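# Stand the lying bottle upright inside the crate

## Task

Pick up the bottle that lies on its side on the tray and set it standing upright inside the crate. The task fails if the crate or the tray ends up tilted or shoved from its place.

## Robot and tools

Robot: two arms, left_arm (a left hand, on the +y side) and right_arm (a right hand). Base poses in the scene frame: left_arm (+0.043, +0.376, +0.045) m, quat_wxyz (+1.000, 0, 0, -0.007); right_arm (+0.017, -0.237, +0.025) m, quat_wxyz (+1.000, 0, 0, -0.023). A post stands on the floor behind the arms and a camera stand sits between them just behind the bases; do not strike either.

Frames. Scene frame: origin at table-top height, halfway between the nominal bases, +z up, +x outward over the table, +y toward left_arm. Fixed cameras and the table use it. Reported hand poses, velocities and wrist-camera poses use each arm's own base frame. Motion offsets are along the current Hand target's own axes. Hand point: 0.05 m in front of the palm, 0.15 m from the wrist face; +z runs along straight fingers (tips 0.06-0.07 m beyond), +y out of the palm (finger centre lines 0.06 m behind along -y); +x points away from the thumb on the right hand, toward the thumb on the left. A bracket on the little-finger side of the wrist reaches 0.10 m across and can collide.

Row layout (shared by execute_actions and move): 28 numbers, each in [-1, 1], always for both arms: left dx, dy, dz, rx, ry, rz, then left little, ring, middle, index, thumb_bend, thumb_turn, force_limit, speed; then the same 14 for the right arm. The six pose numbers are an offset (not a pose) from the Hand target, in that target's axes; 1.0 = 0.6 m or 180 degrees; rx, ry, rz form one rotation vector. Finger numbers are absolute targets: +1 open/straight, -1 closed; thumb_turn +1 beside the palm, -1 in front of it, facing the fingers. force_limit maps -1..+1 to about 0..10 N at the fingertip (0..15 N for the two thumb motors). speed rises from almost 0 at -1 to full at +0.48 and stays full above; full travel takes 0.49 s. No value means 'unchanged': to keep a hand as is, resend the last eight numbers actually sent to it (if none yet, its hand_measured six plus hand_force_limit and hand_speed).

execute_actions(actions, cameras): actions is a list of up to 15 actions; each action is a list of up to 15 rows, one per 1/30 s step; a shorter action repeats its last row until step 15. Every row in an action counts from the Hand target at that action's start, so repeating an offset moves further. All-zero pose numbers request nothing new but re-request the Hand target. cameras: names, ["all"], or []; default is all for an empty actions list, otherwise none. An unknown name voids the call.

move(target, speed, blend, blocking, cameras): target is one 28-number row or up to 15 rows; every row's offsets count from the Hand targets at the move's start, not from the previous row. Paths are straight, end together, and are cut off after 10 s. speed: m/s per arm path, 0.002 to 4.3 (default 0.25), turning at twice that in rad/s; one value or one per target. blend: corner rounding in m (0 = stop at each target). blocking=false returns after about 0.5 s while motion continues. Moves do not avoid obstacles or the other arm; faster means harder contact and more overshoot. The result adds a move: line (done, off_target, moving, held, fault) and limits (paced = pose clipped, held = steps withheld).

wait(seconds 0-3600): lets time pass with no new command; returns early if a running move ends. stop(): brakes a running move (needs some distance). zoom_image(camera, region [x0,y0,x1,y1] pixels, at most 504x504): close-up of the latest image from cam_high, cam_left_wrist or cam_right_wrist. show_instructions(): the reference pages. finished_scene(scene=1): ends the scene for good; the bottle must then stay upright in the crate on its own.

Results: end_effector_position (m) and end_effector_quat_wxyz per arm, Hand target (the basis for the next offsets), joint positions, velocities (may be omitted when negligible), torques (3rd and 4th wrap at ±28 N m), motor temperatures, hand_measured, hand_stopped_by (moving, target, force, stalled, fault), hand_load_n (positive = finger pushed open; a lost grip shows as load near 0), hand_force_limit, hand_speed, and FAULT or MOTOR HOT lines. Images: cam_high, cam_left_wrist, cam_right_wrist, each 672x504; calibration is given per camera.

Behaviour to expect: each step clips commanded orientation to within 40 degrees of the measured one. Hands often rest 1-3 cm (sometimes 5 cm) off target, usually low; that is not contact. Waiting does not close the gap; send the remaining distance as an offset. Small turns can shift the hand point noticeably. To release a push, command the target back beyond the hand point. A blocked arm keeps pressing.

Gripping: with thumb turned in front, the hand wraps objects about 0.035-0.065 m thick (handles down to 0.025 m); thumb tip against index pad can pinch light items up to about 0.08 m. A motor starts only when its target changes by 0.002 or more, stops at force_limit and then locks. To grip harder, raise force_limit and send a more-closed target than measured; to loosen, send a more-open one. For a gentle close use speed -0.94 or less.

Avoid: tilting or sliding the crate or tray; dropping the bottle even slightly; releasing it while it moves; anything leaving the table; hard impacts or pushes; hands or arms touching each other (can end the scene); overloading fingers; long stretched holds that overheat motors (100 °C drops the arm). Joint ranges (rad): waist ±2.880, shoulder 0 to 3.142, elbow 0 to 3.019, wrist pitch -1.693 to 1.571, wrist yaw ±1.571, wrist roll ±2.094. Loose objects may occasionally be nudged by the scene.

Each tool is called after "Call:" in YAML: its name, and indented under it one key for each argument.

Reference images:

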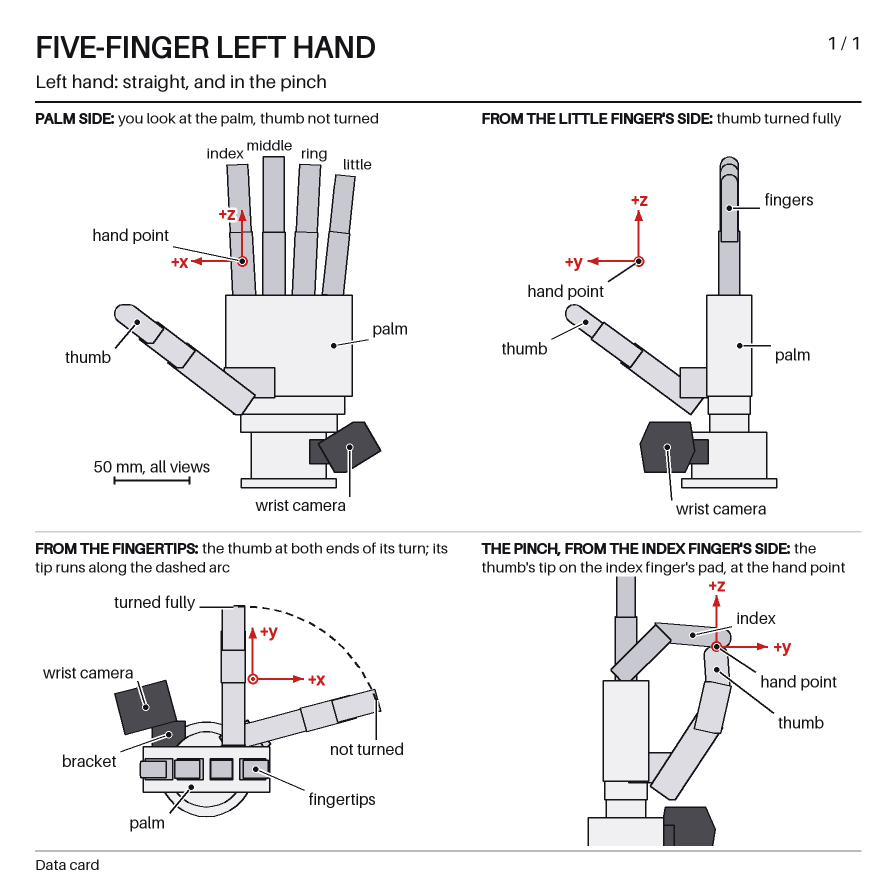

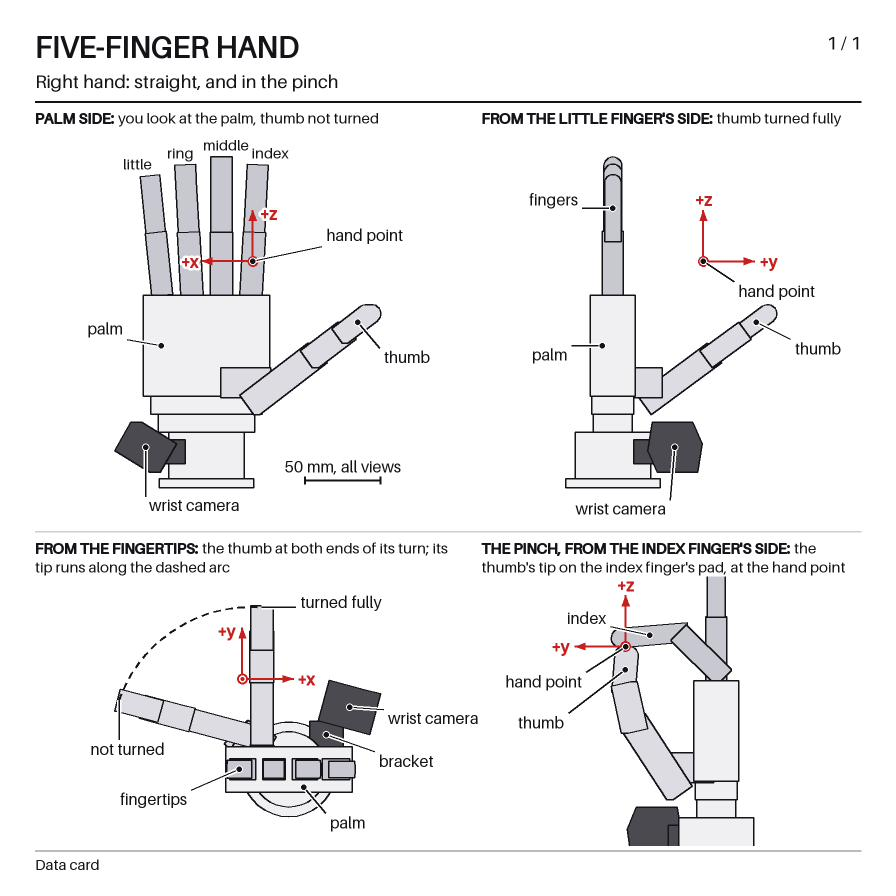

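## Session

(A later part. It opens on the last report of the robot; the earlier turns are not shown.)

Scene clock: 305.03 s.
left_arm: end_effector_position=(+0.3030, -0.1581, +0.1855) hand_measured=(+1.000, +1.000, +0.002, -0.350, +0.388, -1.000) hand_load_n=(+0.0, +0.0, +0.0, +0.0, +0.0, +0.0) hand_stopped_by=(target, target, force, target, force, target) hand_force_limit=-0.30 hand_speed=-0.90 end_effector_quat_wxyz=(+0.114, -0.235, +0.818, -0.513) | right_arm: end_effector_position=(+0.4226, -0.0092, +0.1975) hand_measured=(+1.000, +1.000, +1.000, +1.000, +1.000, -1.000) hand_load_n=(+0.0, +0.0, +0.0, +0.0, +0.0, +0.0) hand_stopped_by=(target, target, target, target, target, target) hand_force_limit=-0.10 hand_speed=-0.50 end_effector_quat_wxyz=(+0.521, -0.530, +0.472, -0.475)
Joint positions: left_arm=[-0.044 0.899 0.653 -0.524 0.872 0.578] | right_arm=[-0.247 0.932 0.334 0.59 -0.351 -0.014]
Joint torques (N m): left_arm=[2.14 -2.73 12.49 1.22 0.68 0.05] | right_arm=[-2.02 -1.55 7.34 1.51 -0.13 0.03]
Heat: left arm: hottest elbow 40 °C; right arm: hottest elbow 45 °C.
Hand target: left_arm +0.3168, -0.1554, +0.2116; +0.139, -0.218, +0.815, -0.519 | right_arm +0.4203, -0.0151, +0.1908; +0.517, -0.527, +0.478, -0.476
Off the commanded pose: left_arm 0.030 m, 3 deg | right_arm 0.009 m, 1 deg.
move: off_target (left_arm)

Call:
move:
  target: [-0.0052,0.0597,0.0165,0,0,0,1,1,0.45,0.45,0.8,-1,0,-0.3,0,0,0,0,0,0,1,1,1,1,1,-1,-0.1,-0.5]
  speed: 0.06
  cameras: ["cam_left_wrist"]

Call:
zoom_image:
  camera: "cam_left_wrist"
  region: [150, 170, 300, 320]

Scene clock: 307.30 s.
left_arm: end_effector_position=(+0.3090, -0.1522, +0.1730) hand_measured=(+1.000, +1.000, +0.450, +0.450, +0.800, -1.000) hand_load_n=(+0.0, +0.0, +0.0, +0.0, +0.0, +0.0) hand_stopped_by=(target, target, target, target, target, target) hand_force_limit=0.00 hand_speed=-0.30 end_effector_quat_wxyz=(+0.126, -0.226, +0.816, -0.517) | right_arm: end_effector_position=(+0.4226, -0.0092, +0.1975) hand_measured=(+1.000, +1.000, +1.000, +1.000, +1.000, -1.000) hand_load_n=(-0.5, +0.0, +0.0, +0.0, +0.0, +0.0) hand_stopped_by=(target, target, target, target, target, target) hand_force_limit=-0.10 hand_speed=-0.50 end_effector_quat_wxyz=(+0.521, -0.530, +0.472, -0.475)
Joint positions: left_arm=[-0.02 0.918 0.623 -0.467 0.891 0.607] | right_arm=[-0.247 0.932 0.334 0.59 -0.351 -0.014]
Joint torques (N m): left_arm=[1.85 -1.38 9.18 2.4 0.7 0.08] | right_arm=[-1.9 -1.61 7.36 1.52 -0.14 0.02]
Heat: left arm: hottest elbow 41 °C; right arm: hottest elbow 45 °C.
Hand target: left_arm +0.3165, -0.1484, +0.1751; +0.139, -0.219, +0.815, -0.519 | right_arm +0.4203, -0.0151, +0.1908; +0.517, -0.527, +0.478, -0.476
Off the commanded pose: left_arm 0.008 m, 2 deg | right_arm 0.009 m, 1 deg.
move: done
cam_left_wrist: T_world_to_cam=[[-0.02407, -0.44127, 0.89705, -0.2204], [-0.99795, 0.06389, 0.00465, 0.3236], [-0.05936, -0.8951, -0.4419, 0.07504]] pos_world=[0.32209, -0.05076, 0.22937]

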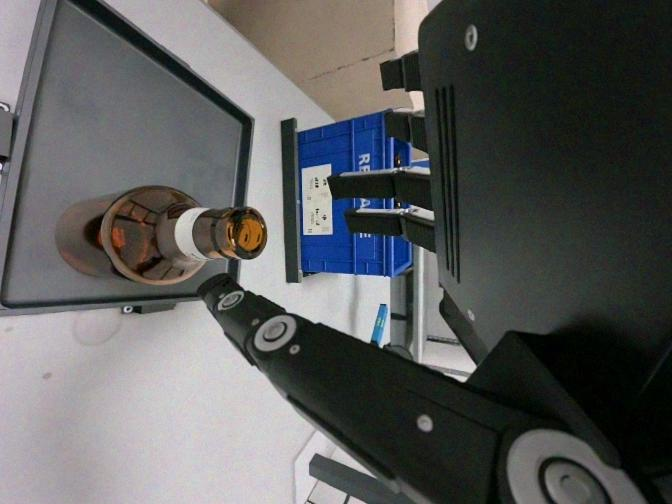

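Scaled by 3.360 from the camera's image (finer frame: 960x720).

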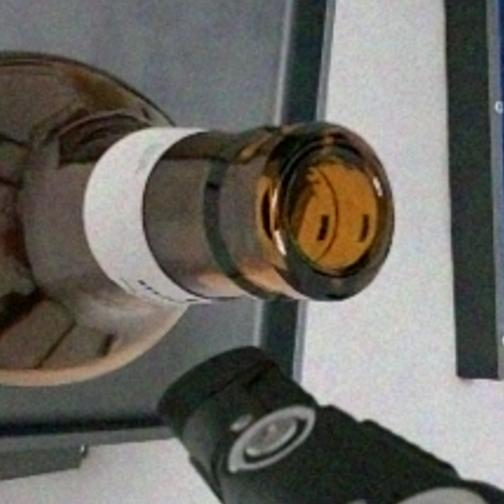

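Call:
move:
  target: [0,0.1164,0.0544,0,0,0,1,1,0.45,0.45,0.8,-1,0,-0.3,0,0,0,0,0,0,1,1,1,1,1,-1,-0.1,-0.5]
  speed: 0.05
  cameras: ["cam_left_wrist"]

Call:
zoom_image:
  camera: "cam_left_wrist"
  region: [250, 140, 430, 320]

Scene clock: 310.07 s.
left_arm: end_effector_position=(+0.3100, -0.1521, +0.0973) hand_measured=(+1.000, +1.000, +0.450, +0.450, +0.800, -1.000) hand_load_n=(+0.0, -0.5, +0.0, +0.0, +0.5, +0.0) hand_stopped_by=(target, target, target, target, target, target) hand_force_limit=0.00 hand_speed=-0.30 end_effector_quat_wxyz=(+0.127, -0.224, +0.816, -0.517) | right_arm: end_effector_position=(+0.4226, -0.0092, +0.1975) hand_measured=(+1.000, +1.000, +1.000, +1.000, +1.000, -1.000) hand_load_n=(-0.5, +0.0, +0.0, +0.0, +0.0, +0.0) hand_stopped_by=(target, target, target, target, target, target) hand_force_limit=-0.10 hand_speed=-0.50 end_effector_quat_wxyz=(+0.521, -0.530, +0.472, -0.475)
Joint positions: left_arm=[-0.02 1.044 0.474 -0.188 0.892 0.609] | right_arm=[-0.247 0.932 0.334 0.59 -0.351 -0.014]
Joint torques (N m): left_arm=[1.9 -1.73 7.94 2.62 0.73 0.03] | right_arm=[-1.9 -1.44 7.41 1.51 -0.12 0.01]
Heat: left arm: hottest elbow 41 °C; right arm: hottest elbow 45 °C.
Hand target: left_arm +0.3164, -0.1485, +0.0979; +0.139, -0.218, +0.815, -0.519 | right_arm +0.4203, -0.0151, +0.1908; +0.517, -0.527, +0.478, -0.476
Off the commanded pose: left_arm 0.007 m, 1 deg | right_arm 0.009 m, 1 deg.
move: done
cam_left_wrist: T_world_to_cam=[[-0.02936, -0.44183, 0.89662, -0.15096], [-0.99788, 0.0651, -0.0006, 0.32561], [-0.0581, -0.89473, -0.44281, 0.0414]] pos_world=[0.32289, -0.05086, 0.15388]

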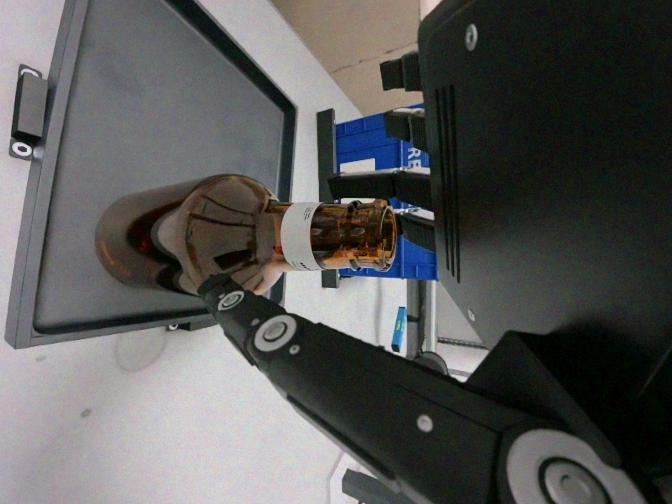

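Scaled by 2.800 from the camera's image (finer frame: 960x720).

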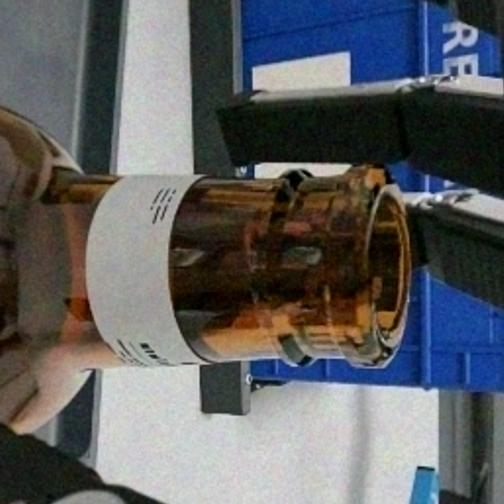

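Call:
move:
  target: [-0.0100,-0.0668,-0.0227,0,0,0,1,1,0.45,0.45,0.8,-1,0,-0.3,0,0,0,0,0,0,1,1,1,1,1,-1,-0.1,-0.5]
  speed: 0.04
  cameras: ["cam_left_wrist"]

Call:
zoom_image:
  camera: "cam_left_wrist"
  region: [230, 140, 410, 320]

Scene clock: 312.33 s.
left_arm: end_effector_position=(+0.3067, -0.1521, +0.1172) hand_measured=(+1.000, +1.000, +0.450, +0.450, +0.800, -1.000) hand_load_n=(+0.0, +0.0, +0.0, +0.0, -0.5, +0.0) hand_stopped_by=(target, target, target, target, target, target) hand_force_limit=0.00 hand_speed=-0.30 end_effector_quat_wxyz=(+0.116, -0.231, +0.818, -0.514) | right_arm: end_effector_position=(+0.4226, -0.0092, +0.1975) hand_measured=(+1.000, +1.000, +1.000, +1.000, +1.000, -1.000) hand_load_n=(-0.5, +0.0, +0.0, +0.0, +0.0, +0.0) hand_stopped_by=(target, target, target, target, target, target) hand_force_limit=-0.10 hand_speed=-0.50 end_effector_quat_wxyz=(+0.521, -0.530, +0.472, -0.475)
Joint positions: left_arm=[-0.02 1.003 0.518 -0.3 0.892 0.609] | right_arm=[-0.247 0.932 0.334 0.59 -0.351 -0.014]
Joint torques (N m): left_arm=[1.61 -4.72 11.79 1.32 0.64 0.02] | right_arm=[-1.9 -1.55 7.38 1.48 -0.14 0.03]
Heat: left arm: hottest elbow 41 °C; right arm: hottest elbow 45 °C.
Hand target: left_arm +0.3239, -0.1495, +0.1399; +0.139, -0.218, +0.815, -0.519 | right_arm +0.4203, -0.0151, +0.1908; +0.517, -0.527, +0.478, -0.476
Off the commanded pose: left_arm 0.029 m, 3 deg | right_arm 0.009 m, 1 deg.
move: off_target (left_arm)
cam_left_wrist: T_world_to_cam=[[-0.00504, -0.44228, 0.89686, -0.1763], [-0.99753, 0.06511, 0.02651, 0.319], [-0.07012, -0.89451, -0.44152, 0.05364]] pos_world=[0.32109, -0.05076, 0.17334]

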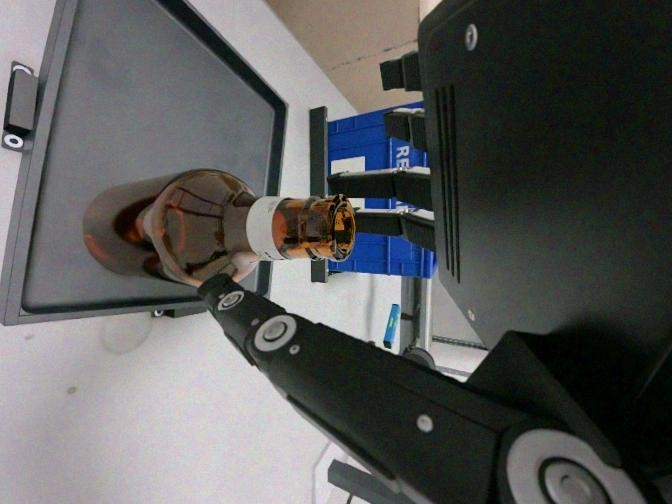

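Scaled by 2.800 from the camera's image (finer frame: 960x720).

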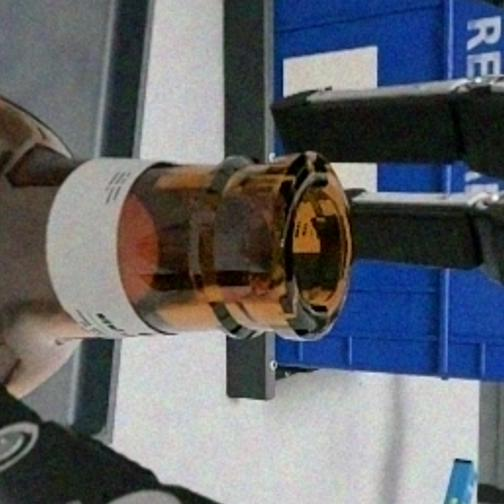

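Call:
move:
  target: [-0.0072,0.002,-0.0045,0,0,0,1,1,0.45,0.45,0.8,-1,0,-0.3,0,0,0,0,0,0,1,1,1,1,1,-1,-0.1,-0.5]
  speed: 0.04
  cameras: ["cam_left_wrist"]

Call:
zoom_image:
  camera: "cam_left_wrist"
  region: [230, 140, 410, 320]

Scene clock: 314.00 s.
left_arm: end_effector_position=(+0.3084, -0.1486, +0.1198) hand_measured=(+1.000, +1.000, +0.450, +0.450, +0.800, -1.000) hand_load_n=(+0.0, +0.0, +0.0, +0.0, +0.0, +0.0) hand_stopped_by=(target, target, target, target, target, target) hand_force_limit=0.00 hand_speed=-0.30 end_effector_quat_wxyz=(+0.118, -0.231, +0.817, -0.515) | right_arm: end_effector_position=(+0.4226, -0.0092, +0.1975) hand_measured=(+1.000, +1.000, +1.000, +1.000, +1.000, -1.000) hand_load_n=(+0.0, +0.0, +0.0, +0.0, +0.0, +0.0) hand_stopped_by=(target, target, target, target, target, target) hand_force_limit=-0.10 hand_speed=-0.50 end_effector_quat_wxyz=(+0.521, -0.530, +0.472, -0.475)
Joint positions: left_arm=[-0.006 1.003 0.526 -0.314 0.901 0.62] | right_arm=[-0.247 0.932 0.334 0.59 -0.351 -0.014]
Joint torques (N m): left_arm=[1.49 -3.55 11.78 1.26 0.7 0.13] | right_arm=[-2.02 -1.61 7.38 1.51 -0.13 0.01]
Heat: left arm: hottest elbow 41 °C; right arm: hottest elbow 45 °C.
Hand target: left_arm +0.3262, -0.1448, +0.1402; +0.139, -0.218, +0.815, -0.519 | right_arm +0.4203, -0.0151, +0.1908; +0.517, -0.527, +0.478, -0.476
Off the commanded pose: left_arm 0.027 m, 3 deg | right_arm 0.009 m, 1 deg.
move: off_target (left_arm)
cam_left_wrist: T_world_to_cam=[[-0.00668, -0.4407, 0.89763, -0.17647], [-0.99772, 0.0632, 0.02361, 0.32058], [-0.06714, -0.89542, -0.44012, 0.05682]] pos_world=[0.32248, -0.04716, 0.17584]

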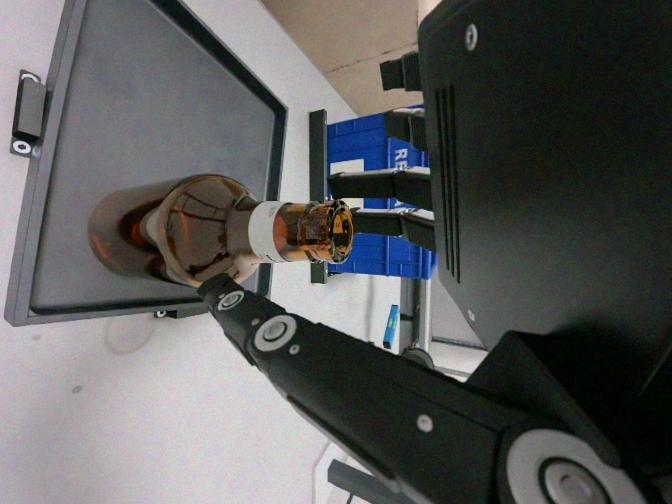

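Scaled by 2.800 from the camera's image (finer frame: 960x720).

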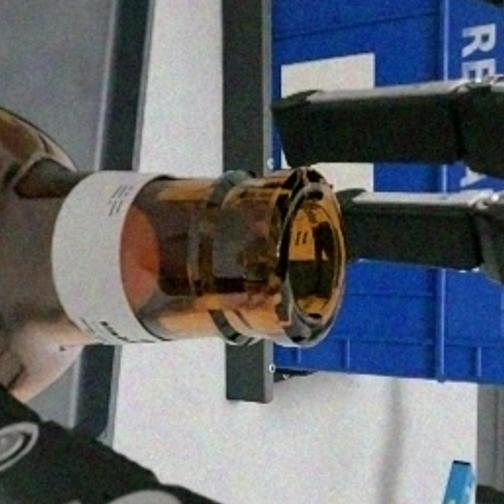

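Call:
move:
  target:
    - [0.0103,0.0655,0.0257,0,0,0,1,1,0.45,0.45,0.8,-1,0,-0.3,0,0,0,0,0,0,1,1,1,1,1,-1,-0.1,-0.5]
    - [-0.0027,0.0068,0.0077,0,0,0,1,1,0.45,0.45,0.8,-1,0,-0.3,0,0,0,0,0,0,1,1,1,1,1,-1,-0.1,-0.5]
  speed: 0.04
  cameras: ["cam_left_wrist","cam_high"]

Call:
zoom_image:
  camera: "cam_left_wrist"
  region: [230, 140, 410, 320]

Call:
zoom_image:
  camera: "cam_high"
  region: [330, 330, 390, 390]

Scene clock: 317.93 s.
left_arm: end_effector_position=(+0.3117, -0.1485, +0.1125) hand_measured=(+1.000, +1.000, +0.450, +0.450, +0.800, -1.000) hand_load_n=(+0.0, +0.0, +0.0, +0.0, +0.0, +0.0) hand_stopped_by=(target, target, target, target, target, target) hand_force_limit=0.00 hand_speed=-0.30 end_effector_quat_wxyz=(+0.117, -0.232, +0.817, -0.515) | right_arm: end_effector_position=(+0.4226, -0.0092, +0.1975) hand_measured=(+1.000, +1.000, +1.000, +1.000, +1.000, -1.000) hand_load_n=(+0.0, -0.5, +0.0, +0.0, +0.0, +0.0) hand_stopped_by=(target, target, target, target, target, target) hand_force_limit=-0.10 hand_speed=-0.50 end_effector_quat_wxyz=(+0.521, -0.530, +0.472, -0.475)
Joint positions: left_arm=[-0.006 1.03 0.52 -0.285 0.901 0.622] | right_arm=[-0.247 0.932 0.334 0.59 -0.351 -0.014]
Joint torques (N m): left_arm=[1.08 -4.78 11.62 1.16 0.62 0.01] | right_arm=[-1.79 -1.61 7.39 1.52 -0.14 0.04]
Heat: left arm: hottest elbow 41 °C; right arm: hottest elbow 45 °C.
Hand target: left_arm +0.3288, -0.1461, +0.1344; +0.139, -0.219, +0.815, -0.519 | right_arm +0.4203, -0.0151, +0.1908; +0.517, -0.527, +0.478, -0.476
Off the commanded pose: left_arm 0.028 m, 3 deg | right_arm 0.009 m, 1 deg.
move: off_target (left_arm)
cam_left_wrist: T_world_to_cam=[[-0.00528, -0.44135, 0.89732, -0.17033], [-0.99764, 0.06382, 0.02552, 0.32382], [-0.06853, -0.89506, -0.44064, 0.05439]] pos_world=[0.32588, -0.04716, 0.16854]
Images, in order (width x height): cam_high 672x504, cam_left_wrist 672x504.

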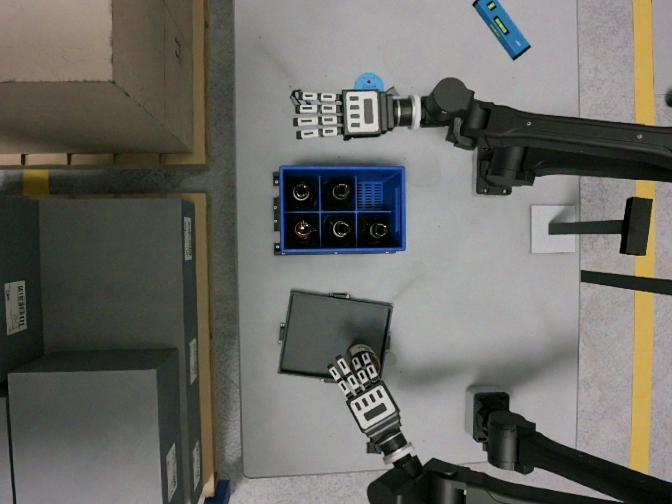

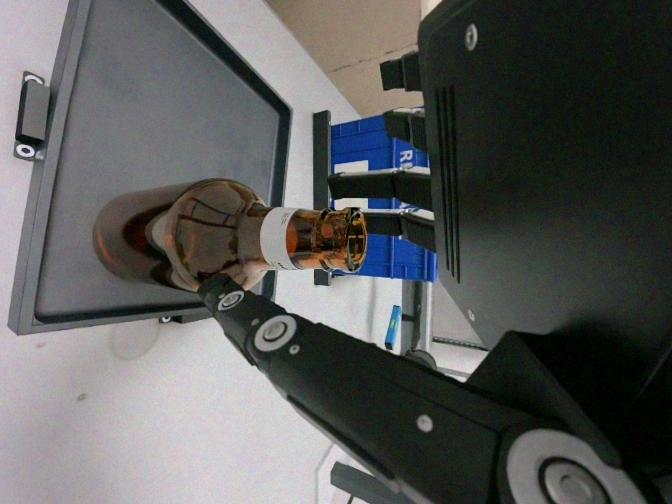

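Scaled by 2.800 from the camera's image (finer frame: 960x720).

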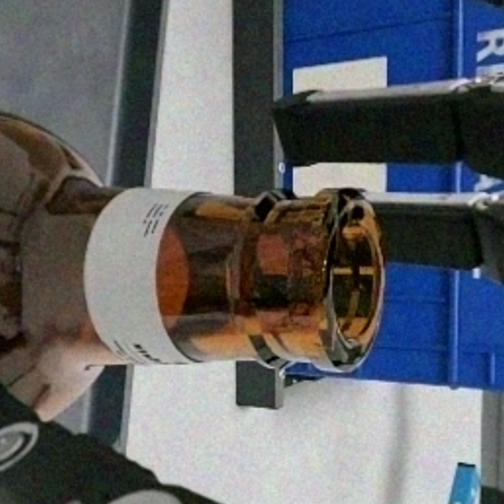

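Scaled by 8.400 from the camera's image (finer frame: 960x720).

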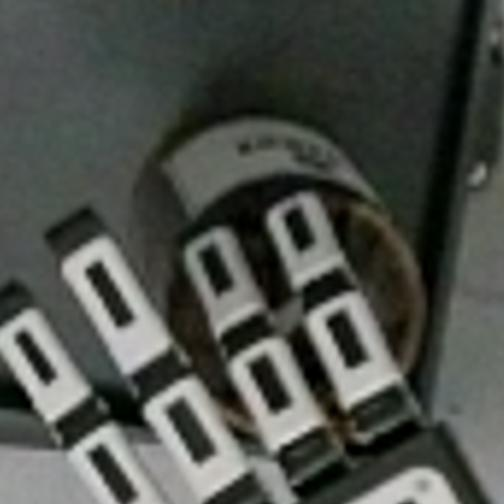

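Call:
move:
  target: [0.0041,0.0026,-0.0056,0,0,0,1,1,0.45,0.45,0.8,-1,0,-0.3,0,0,0,0,0,0,1,1,1,1,1,-1,-0.1,-0.5]
  speed: 0.04
  cameras: ["cam_left_wrist"]

Call:
zoom_image:
  camera: "cam_left_wrist"
  region: [230, 140, 410, 320]

Scene clock: 319.40 s.
left_arm: end_effector_position=(+0.3096, -0.1483, +0.1147) hand_measured=(+1.000, +1.000, +0.450, +0.450, +0.800, -1.000) hand_load_n=(+0.0, +0.0, +0.0, +0.0, +0.0, +0.0) hand_stopped_by=(target, target, target, target, target, target) hand_force_limit=0.00 hand_speed=-0.30 end_effector_quat_wxyz=(+0.117, -0.231, +0.817, -0.515) | right_arm: end_effector_position=(+0.4226, -0.0092, +0.1975) hand_measured=(+1.000, +1.000, +1.000, +1.000, +1.000, -1.000) hand_load_n=(-0.5, +0.0, +0.0, -0.5, +0.0, +0.0) hand_stopped_by=(target, target, target, target, target, target) hand_force_limit=-0.10 hand_speed=-0.50 end_effector_quat_wxyz=(+0.521, -0.530, +0.472, -0.475)
Joint positions: left_arm=[-0.005 1.019 0.52 -0.297 0.902 0.623] | right_arm=[-0.247 0.932 0.334 0.59 -0.351 -0.014]
Joint torques (N m): left_arm=[1.96 -4.48 11.28 1.36 0.75 0.1] | right_arm=[-1.96 -1.2 7.41 1.51 -0.14 0.03]
Heat: left arm: hottest elbow 41 °C; right arm: hottest elbow 45 °C.
Hand target: left_arm +0.3248, -0.1442, +0.1344; +0.139, -0.218, +0.815, -0.519 | right_arm +0.4203, -0.0151, +0.1908; +0.517, -0.527, +0.478, -0.476
Off the commanded pose: left_arm 0.025 m, 3 deg | right_arm 0.009 m, 1 deg.
move: off_target (left_arm)
cam_left_wrist: T_world_to_cam=[[-0.00553, -0.44101, 0.89748, -0.1722], [-0.99763, 0.06403, 0.02532, 0.32179], [-0.06863, -0.89521, -0.44032, 0.0555]] pos_world=[0.32388, -0.04686, 0.17084]

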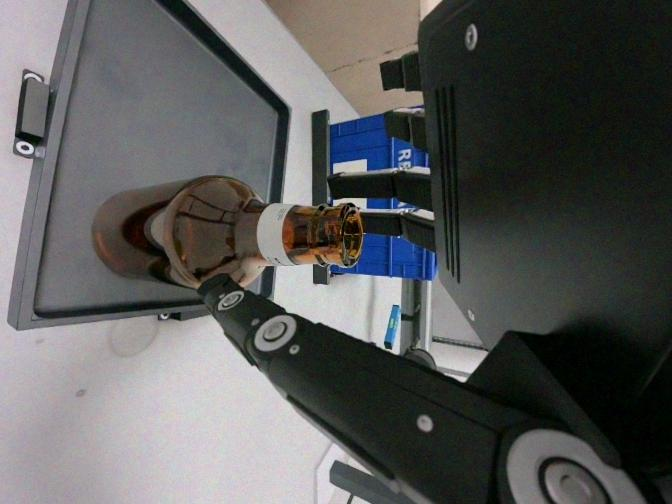

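Scaled by 2.800 from the camera's image (finer frame: 960x720).

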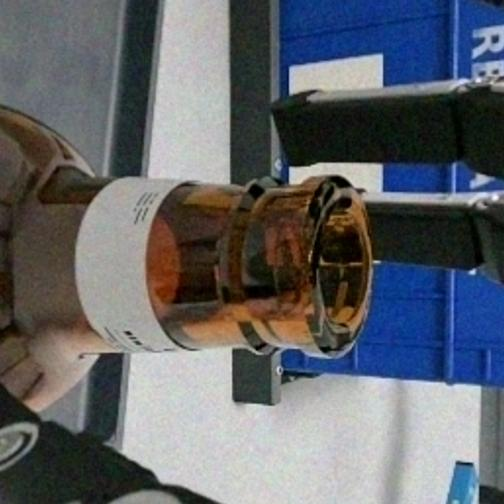

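Call:
execute_actions:
  actions:
    - [[0,0,0,0,0,0,1,1,0.11,0.11,0.31,-1,0,-0.75,0,0,0,0,0,0,1,1,1,1,1,-1,-0.1,-0.5]]
    - [[0,0,0,0,0,0,1,1,0.11,0.11,0.31,-1,0,-0.75,0,0,0,0,0,0,1,1,1,1,1,-1,-0.1,-0.5]]
  cameras: ["cam_left_wrist"]

Call:
zoom_image:
  camera: "cam_left_wrist"
  region: [230, 140, 410, 320]

Scene clock: 322.53 s.
left_arm: end_effector_position=(+0.3095, -0.1482, +0.1147) hand_measured=(+1.000, +1.000, +0.110, +0.110, +0.310, -1.000) hand_load_n=(+0.0, +0.0, +0.5, +0.0, +0.0, +0.0) hand_stopped_by=(target, target, target, target, target, target) hand_force_limit=0.00 hand_speed=-0.75 end_effector_quat_wxyz=(+0.117, -0.231, +0.817, -0.515) | right_arm: end_effector_position=(+0.4226, -0.0092, +0.1975) hand_measured=(+1.000, +1.000, +1.000, +1.000, +1.000, -1.000) hand_load_n=(+0.0, +0.0, +0.0, +0.0, +0.0, +0.0) hand_stopped_by=(target, target, target, target, target, target) hand_force_limit=-0.10 hand_speed=-0.50 end_effector_quat_wxyz=(+0.521, -0.530, +0.472, -0.475)
Joint positions: left_arm=[-0.005 1.019 0.52 -0.298 0.903 0.623] | right_arm=[-0.247 0.932 0.334 0.59 -0.351 -0.014]
Joint torques (N m): left_arm=[1.26 -4.37 11.21 1.36 0.68 0.06] | right_arm=[-2.14 -1.44 7.41 1.47 -0.13 0.03]
Heat: left arm: hottest elbow 41 °C; right arm: hottest elbow 45 °C.
Hand target: left_arm +0.3248, -0.1441, +0.1343; +0.139, -0.219, +0.815, -0.519 | right_arm +0.4203, -0.0151, +0.1908; +0.517, -0.527, +0.478, -0.476
Off the commanded pose: left_arm 0.025 m, 3 deg | right_arm 0.009 m, 1 deg.
cam_left_wrist: T_world_to_cam=[[-0.00555, -0.44073, 0.89762, -0.1722], [-0.99761, 0.06431, 0.02541, 0.32178], [-0.06893, -0.89533, -0.44003, 0.05555]] pos_world=[0.32388, -0.04686, 0.17084]

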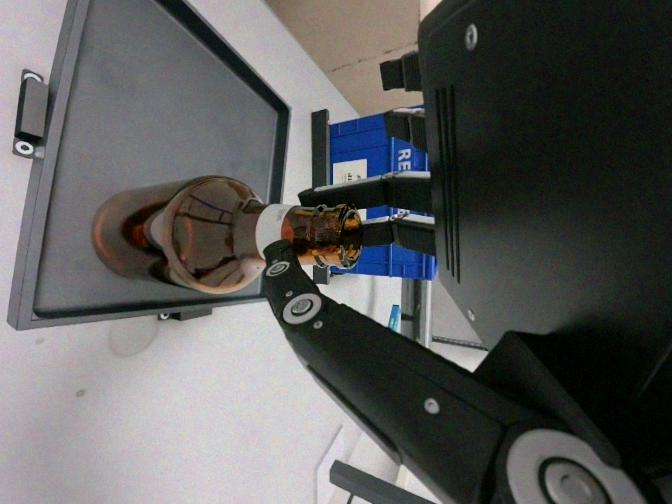

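Scaled by 2.800 from the camera's image (finer frame: 960x720).

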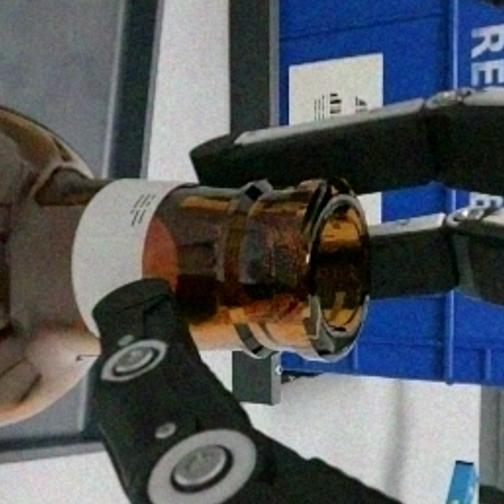

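Call:
execute_actions:
  actions:
    - [[0,0,0,0,0,0,1,1,-0.15,-0.15,0.05,-1,0.4,-0.9,0,0,0,0,0,0,1,1,1,1,1,-1,-0.1,-0.5]]
    - [[0,0,0,0,0,0,1,1,-0.15,-0.15,0.05,-1,0.4,-0.9,0,0,0,0,0,0,1,1,1,1,1,-1,-0.1,-0.5]]
    - [[0,0,0,0,0,0,1,1,-0.15,-0.15,0.05,-1,0.4,-0.9,0,0,0,0,0,0,1,1,1,1,1,-1,-0.1,-0.5]]
  cameras: ["cam_left_wrist"]

Call:
zoom_image:
  camera: "cam_left_wrist"
  region: [230, 140, 410, 320]

Scene clock: 324.53 s.
left_arm: end_effector_position=(+0.3093, -0.1485, +0.1152) hand_measured=(+1.000, +1.000, +0.058, -0.008, +0.256, -1.000) hand_load_n=(-0.5, +0.0, +6.0, +7.0, +10.5, -0.5) hand_stopped_by=(target, target, force, force, force, target) hand_force_limit=0.40 hand_speed=-0.90 end_effector_quat_wxyz=(+0.117, -0.231, +0.817, -0.516) | right_arm: end_effector_position=(+0.4226, -0.0092, +0.1975) hand_measured=(+1.000, +1.000, +1.000, +1.000, +1.000, -1.000) hand_load_n=(+0.0, +0.0, +0.0, +0.0, +0.0, +0.0) hand_stopped_by=(target, target, target, target, target, target) hand_force_limit=-0.10 hand_speed=-0.50 end_effector_quat_wxyz=(+0.521, -0.530, +0.472, -0.475)
Joint positions: left_arm=[-0.005 1.018 0.52 -0.298 0.905 0.623] | right_arm=[-0.247 0.932 0.334 0.59 -0.351 -0.014]
Joint torques (N m): left_arm=[2.02 -4.66 11.26 1.25 0.56 0.07] | right_arm=[-1.96 -1.61 7.38 1.48 -0.14 0.02]
Heat: left arm: hottest elbow 41 °C; right arm: hottest elbow 44 °C.
Hand target: left_arm +0.3248, -0.1441, +0.1344; +0.139, -0.219, +0.815, -0.519 | right_arm +0.4203, -0.0151, +0.1908; +0.517, -0.527, +0.478, -0.476
Off the commanded pose: left_arm 0.025 m, 3 deg | right_arm 0.009 m, 1 deg.
cam_left_wrist: T_world_to_cam=[[-0.00699, -0.43926, 0.89833, -0.17215], [-0.99752, 0.06599, 0.0245, 0.3219], [-0.07004, -0.89594, -0.43863, 0.05558]] pos_world=[0.32379, -0.04706, 0.17114]

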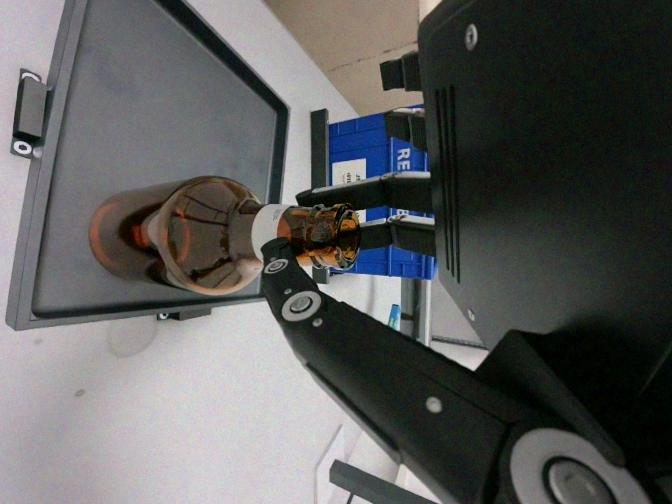

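Scaled by 2.800 from the camera's image (finer frame: 960x720).

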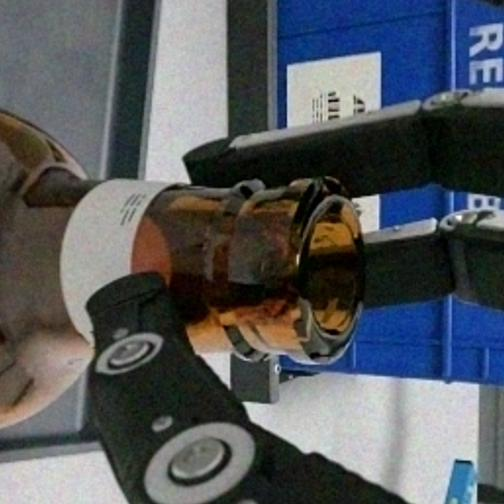

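Call:
move:
  target: [0,-0.0453,-0.0212,0,0,0,1,1,-0.15,-0.15,0.05,-1,0.4,-0.9,0,0,0,0,0,0,1,1,1,1,1,-1,-0.1,-0.5]
  speed: 0.03
  cameras: ["cam_left_wrist","cam_high"]

Call:
zoom_image:
  camera: "cam_left_wrist"
  region: [60, 140, 410, 340]

Scene clock: 326.33 s.
left_arm: end_effector_position=(+0.3009, -0.1477, +0.1297) hand_measured=(+1.000, +1.000, +0.058, -0.008, +0.256, -1.000) hand_load_n=(+0.0, +0.0, +6.0, +1.5, +7.0, +0.0) hand_stopped_by=(target, target, force, force, force, target) hand_force_limit=0.40 hand_speed=-0.90 end_effector_quat_wxyz=(+0.103, -0.239, +0.820, -0.510) | right_arm: end_effector_position=(+0.4226, -0.0092, +0.1975) hand_measured=(+1.000, +1.000, +1.000, +1.000, +1.000, -1.000) hand_load_n=(+0.0, +0.0, +0.0, +0.0, +0.0, +0.0) hand_stopped_by=(target, target, target, target, target, target) hand_force_limit=-0.10 hand_speed=-0.50 end_effector_quat_wxyz=(+0.521, -0.530, +0.472, -0.475)
Joint positions: left_arm=[-0.004 0.98 0.553 -0.408 0.902 0.629] | right_arm=[-0.247 0.932 0.334 0.59 -0.351 -0.014]
Joint torques (N m): left_arm=[2.26 -4.78 13.24 1.26 0.71 0.05] | right_arm=[-2.14 -1.49 7.41 1.48 -0.13 0.03]
Heat: left arm: hottest elbow 42 °C; right arm: hottest elbow 44 °C.
Hand target: left_arm +0.3248, -0.1441, +0.1644; +0.139, -0.219, +0.815, -0.519 | right_arm +0.4203, -0.0151, +0.1908; +0.517, -0.527, +0.478, -0.476
Off the commanded pose: left_arm 0.042 m, 5 deg | right_arm 0.009 m, 1 deg.
move: off_target (left_arm)
cam_left_wrist: T_world_to_cam=[[0.02421, -0.44371, 0.89584, -0.19452], [-0.99604, 0.06603, 0.05962, 0.30803], [-0.08561, -0.89373, -0.44036, 0.06724]] pos_world=[0.31727, -0.04656, 0.1855]
Images, in order (width x height): cam_high 672x504, cam_left_wrist 672x504.

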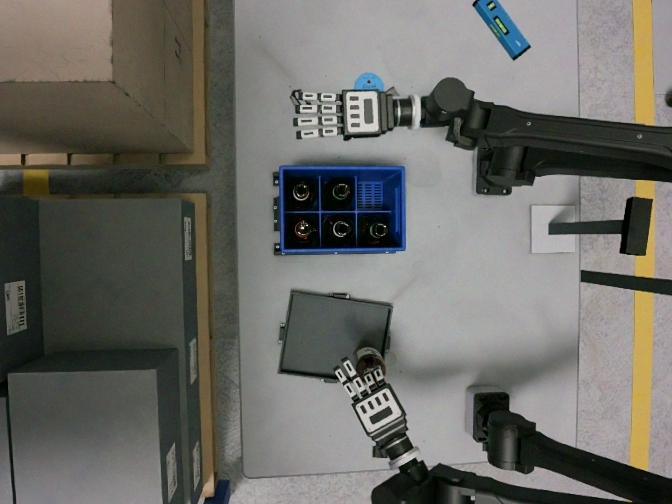

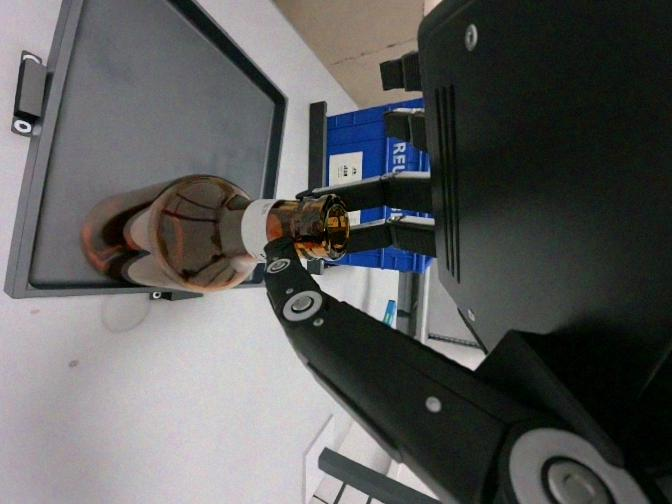

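Scaled by 1.440 from the camera's image (finer frame: 960x720).

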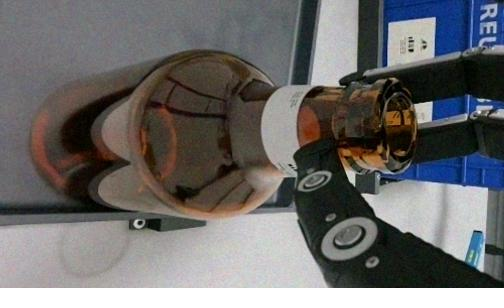

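Call:
zoom_image:
  camera: "cam_high"
  region: [320, 320, 420, 420]

Call:
zoom_image:
  camera: "cam_left_wrist"
  region: [240, 160, 390, 310]

Scaled by 5.040 from the camera's image (finer frame: 960x720).

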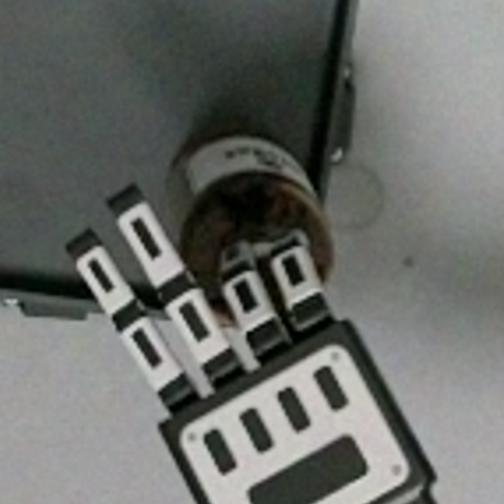

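Scaled by 3.360 from the camera's image (finer frame: 960x720).

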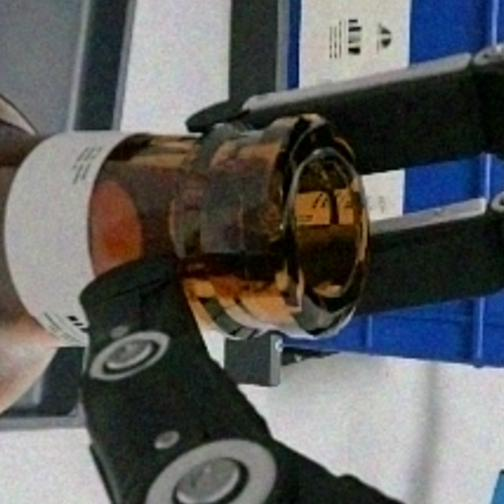

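Call:
execute_actions:
  actions:
    - [[0,0,0,0,0,0,1,1,-0.2,-0.2,0.0,-1,0.5,-0.9,0,0,0,0,0,0,1,1,1,1,1,-1,-0.1,-0.5]]
    - [[0,0,0,0,0,0,1,1,-0.2,-0.2,0.0,-1,0.5,-0.9,0,0,0,0,0,0,1,1,1,1,1,-1,-0.1,-0.5]]
  cameras: ["cam_left_wrist"]

Call:
zoom_image:
  camera: "cam_left_wrist"
  region: [60, 140, 410, 340]

Scene clock: 328.60 s.
left_arm: end_effector_position=(+0.3011, -0.1475, +0.1296) hand_measured=(+1.000, +1.000, +0.042, -0.200, +0.234, -1.000) hand_load_n=(+0.5, +0.0, +9.0, +1.5, +9.0, -0.5) hand_stopped_by=(target, target, force, target, force, target) hand_force_limit=0.50 hand_speed=-0.90 end_effector_quat_wxyz=(+0.104, -0.238, +0.820, -0.509) | right_arm: end_effector_position=(+0.4226, -0.0092, +0.1975) hand_measured=(+1.000, +1.000, +1.000, +1.000, +1.000, -1.000) hand_load_n=(+0.0, +0.0, +0.0, +0.0, +0.0, +0.0) hand_stopped_by=(target, target, target, target, target, target) hand_force_limit=-0.10 hand_speed=-0.50 end_effector_quat_wxyz=(+0.521, -0.530, +0.472, -0.475)
Joint positions: left_arm=[-0.004 0.98 0.553 -0.408 0.902 0.632] | right_arm=[-0.247 0.932 0.334 0.59 -0.351 -0.014]
Joint torques (N m): left_arm=[1.55 -4.54 13.22 1.44 0.76 0] | right_arm=[-1.79 -1.49 7.32 1.5 -0.13 0.03]
Heat: left arm: hottest elbow 42 °C; right arm: hottest elbow 44 °C.
Hand target: left_arm +0.3248, -0.1441, +0.1644; +0.139, -0.219, +0.815, -0.519 | right_arm +0.4203, -0.0151, +0.1908; +0.517, -0.527, +0.478, -0.476
Off the commanded pose: left_arm 0.042 m, 5 deg | right_arm 0.009 m, 1 deg.
cam_left_wrist: T_world_to_cam=[[0.02158, -0.44486, 0.89534, -0.19366], [-0.9961, 0.06705, 0.05733, 0.30871], [-0.08553, -0.89309, -0.44168, 0.06773]] pos_world=[0.31748, -0.04636, 0.18561]

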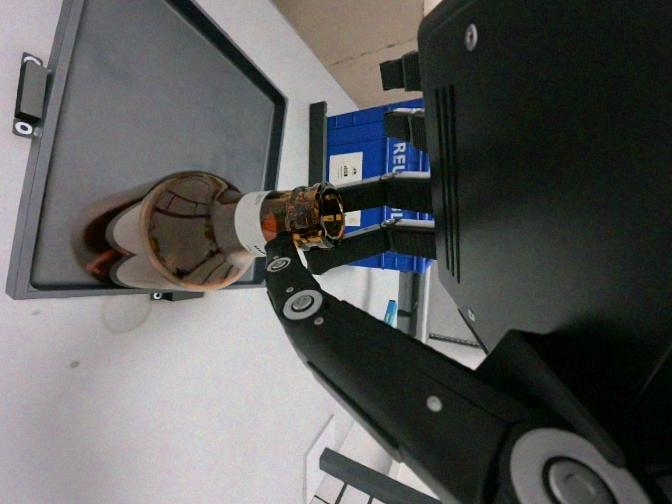

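Scaled by 1.440 from the camera's image (finer frame: 960x720).

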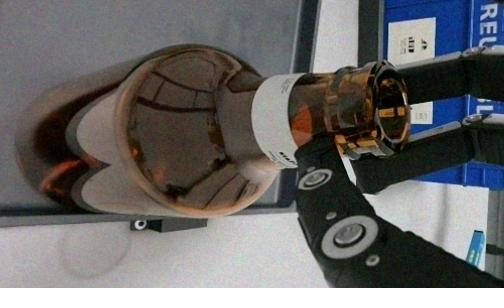

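Call:
execute_actions:
  actions: []
  cameras: ["cam_high"]

Call:
zoom_image:
  camera: "cam_high"
  region: [320, 320, 420, 420]

Scene clock: 329.13 s.
left_arm: end_effector_position=(+0.3011, -0.1475, +0.1296) hand_measured=(+1.000, +1.000, +0.042, -0.200, +0.234, -1.000) hand_load_n=(-0.5, +0.0, +9.0, +1.0, +9.0, -0.5) hand_stopped_by=(target, target, force, target, force, target) hand_force_limit=0.50 hand_speed=-0.90 end_effector_quat_wxyz=(+0.104, -0.238, +0.820, -0.509) | right_arm: end_effector_position=(+0.4226, -0.0092, +0.1975) hand_measured=(+1.000, +1.000, +1.000, +1.000, +1.000, -1.000) hand_load_n=(+0.0, +0.0, +0.0, +0.0, +0.0, +0.0) hand_stopped_by=(target, target, target, target, target, target) hand_force_limit=-0.10 hand_speed=-0.50 end_effector_quat_wxyz=(+0.521, -0.530, +0.472, -0.475)
Joint positions: left_arm=[-0.004 0.98 0.553 -0.408 0.902 0.632] | right_arm=[-0.247 0.932 0.334 0.59 -0.351 -0.014]
Joint velocities: within noise
Joint torques (N m): left_arm=[1.2 -4.95 13.44 1.43 0.7 -0.06] | right_arm=[-1.9 -1.67 7.36 1.47 -0.13 0.04]
Motor temperatures (°C): left_arm=[37 35 42 33 36 39] | right_arm=[33 40 44 33 31 29]
Heat: left arm: hottest elbow 42 °C; right arm: hottest elbow 44 °C.
Hand target: left_arm +0.3248, -0.1441, +0.1644; +0.139, -0.219, +0.815, -0.519 | right_arm +0.4203, -0.0151, +0.1908; +0.517, -0.527, +0.478, -0.476
Off the commanded pose: left_arm 0.042 m, 5 deg | right_arm 0.009 m, 1 deg.
Images, in order (width x height): cam_high 672x504.

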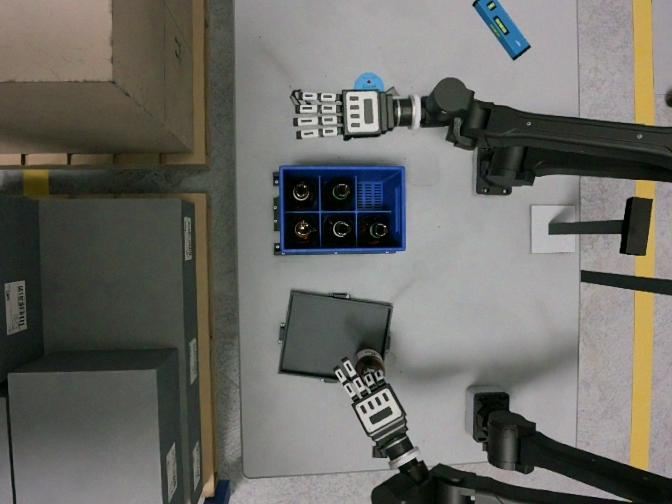

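Scaled by 5.040 from the camera's image (finer frame: 960x720).

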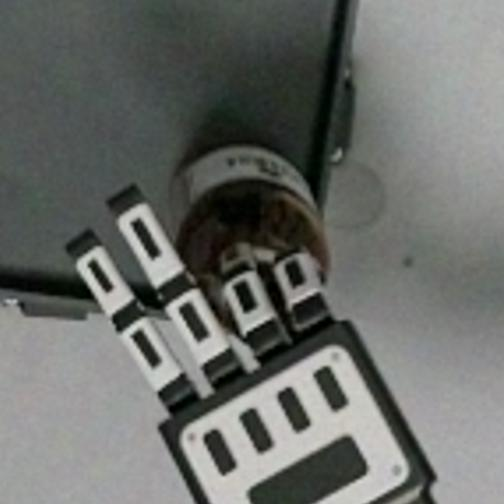

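Call:
move:
  target: [0,0.0453,0.0212,0,0,0,1,1,-0.2,-0.2,0.0,-1,0.5,-0.9,0,0,0,0,0,0,1,1,1,1,1,-1,-0.1,-0.5]
  speed: 0.03
  cameras: ["cam_left_wrist","cam_high"]

Call:
zoom_image:
  camera: "cam_left_wrist"
  region: [60, 140, 410, 340]

Scene clock: 333.47 s.
left_arm: end_effector_position=(+0.3127, -0.1470, +0.1249) hand_measured=(+1.000, +1.000, +0.042, -0.200, +0.234, -1.000) hand_load_n=(+0.0, +0.0, +9.0, +0.5, +8.5, +0.0) hand_stopped_by=(target, target, force, target, force, target) hand_force_limit=0.50 hand_speed=-0.90 end_effector_quat_wxyz=(+0.118, -0.230, +0.818, -0.513) | right_arm: end_effector_position=(+0.4226, -0.0092, +0.1975) hand_measured=(+1.000, +1.000, +1.000, +1.000, +1.000, -1.000) hand_load_n=(+0.0, +0.0, +0.0, +0.0, +0.0, +0.0) hand_stopped_by=(target, target, target, target, target, target) hand_force_limit=-0.10 hand_speed=-0.50 end_effector_quat_wxyz=(+0.521, -0.530, +0.472, -0.475)
Joint positions: left_arm=[-0.003 1.01 0.548 -0.339 0.902 0.634] | right_arm=[-0.247 0.932 0.334 0.59 -0.351 -0.014]
Joint torques (N m): left_arm=[1.55 -3.49 9.4 2.65 0.7 0.02] | right_arm=[-1.73 -1.44 7.35 1.5 -0.13 0.03]
Heat: left arm: hottest elbow 42 °C; right arm: hottest elbow 44 °C.
Hand target: left_arm +0.3248, -0.1441, +0.1344; +0.139, -0.219, +0.815, -0.519 | right_arm +0.4203, -0.0151, +0.1908; +0.517, -0.527, +0.478, -0.476
Off the commanded pose: left_arm 0.016 m, 3 deg | right_arm 0.009 m, 1 deg.
move: off_target (left_arm)
cam_left_wrist: T_world_to_cam=[[-0.00917, -0.44523, 0.89537, -0.18002], [-0.99756, 0.066, 0.0226, 0.32512], [-0.06916, -0.89298, -0.44475, 0.06232]] pos_world=[0.32699, -0.04596, 0.18156]
Images, in order (width x height): cam_high 672x504, cam_left_wrist 672x504.

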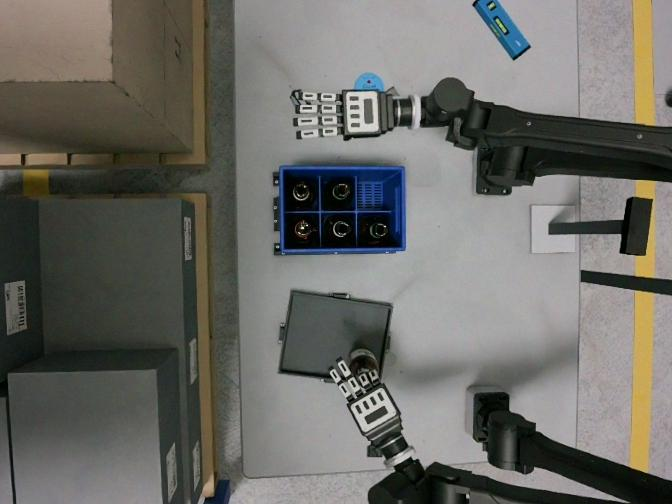

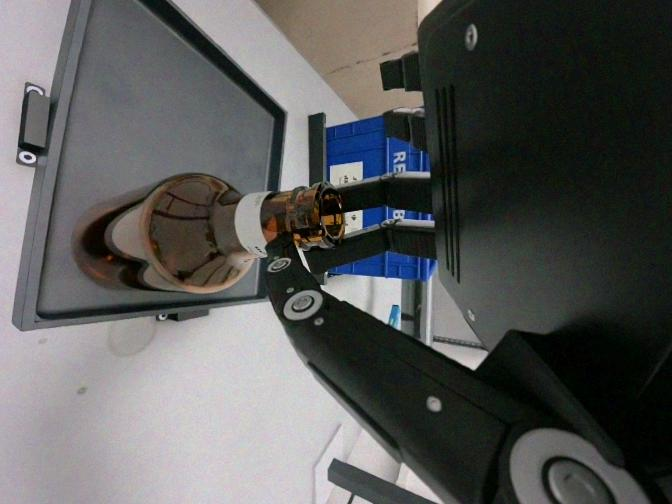

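Scaled by 1.440 from the camera's image (finer frame: 960x720).

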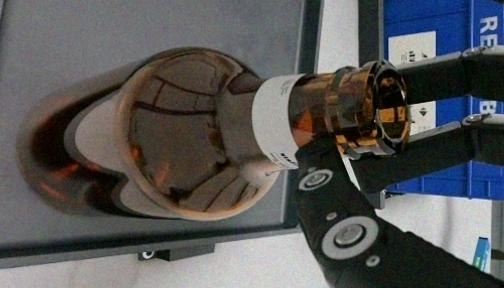

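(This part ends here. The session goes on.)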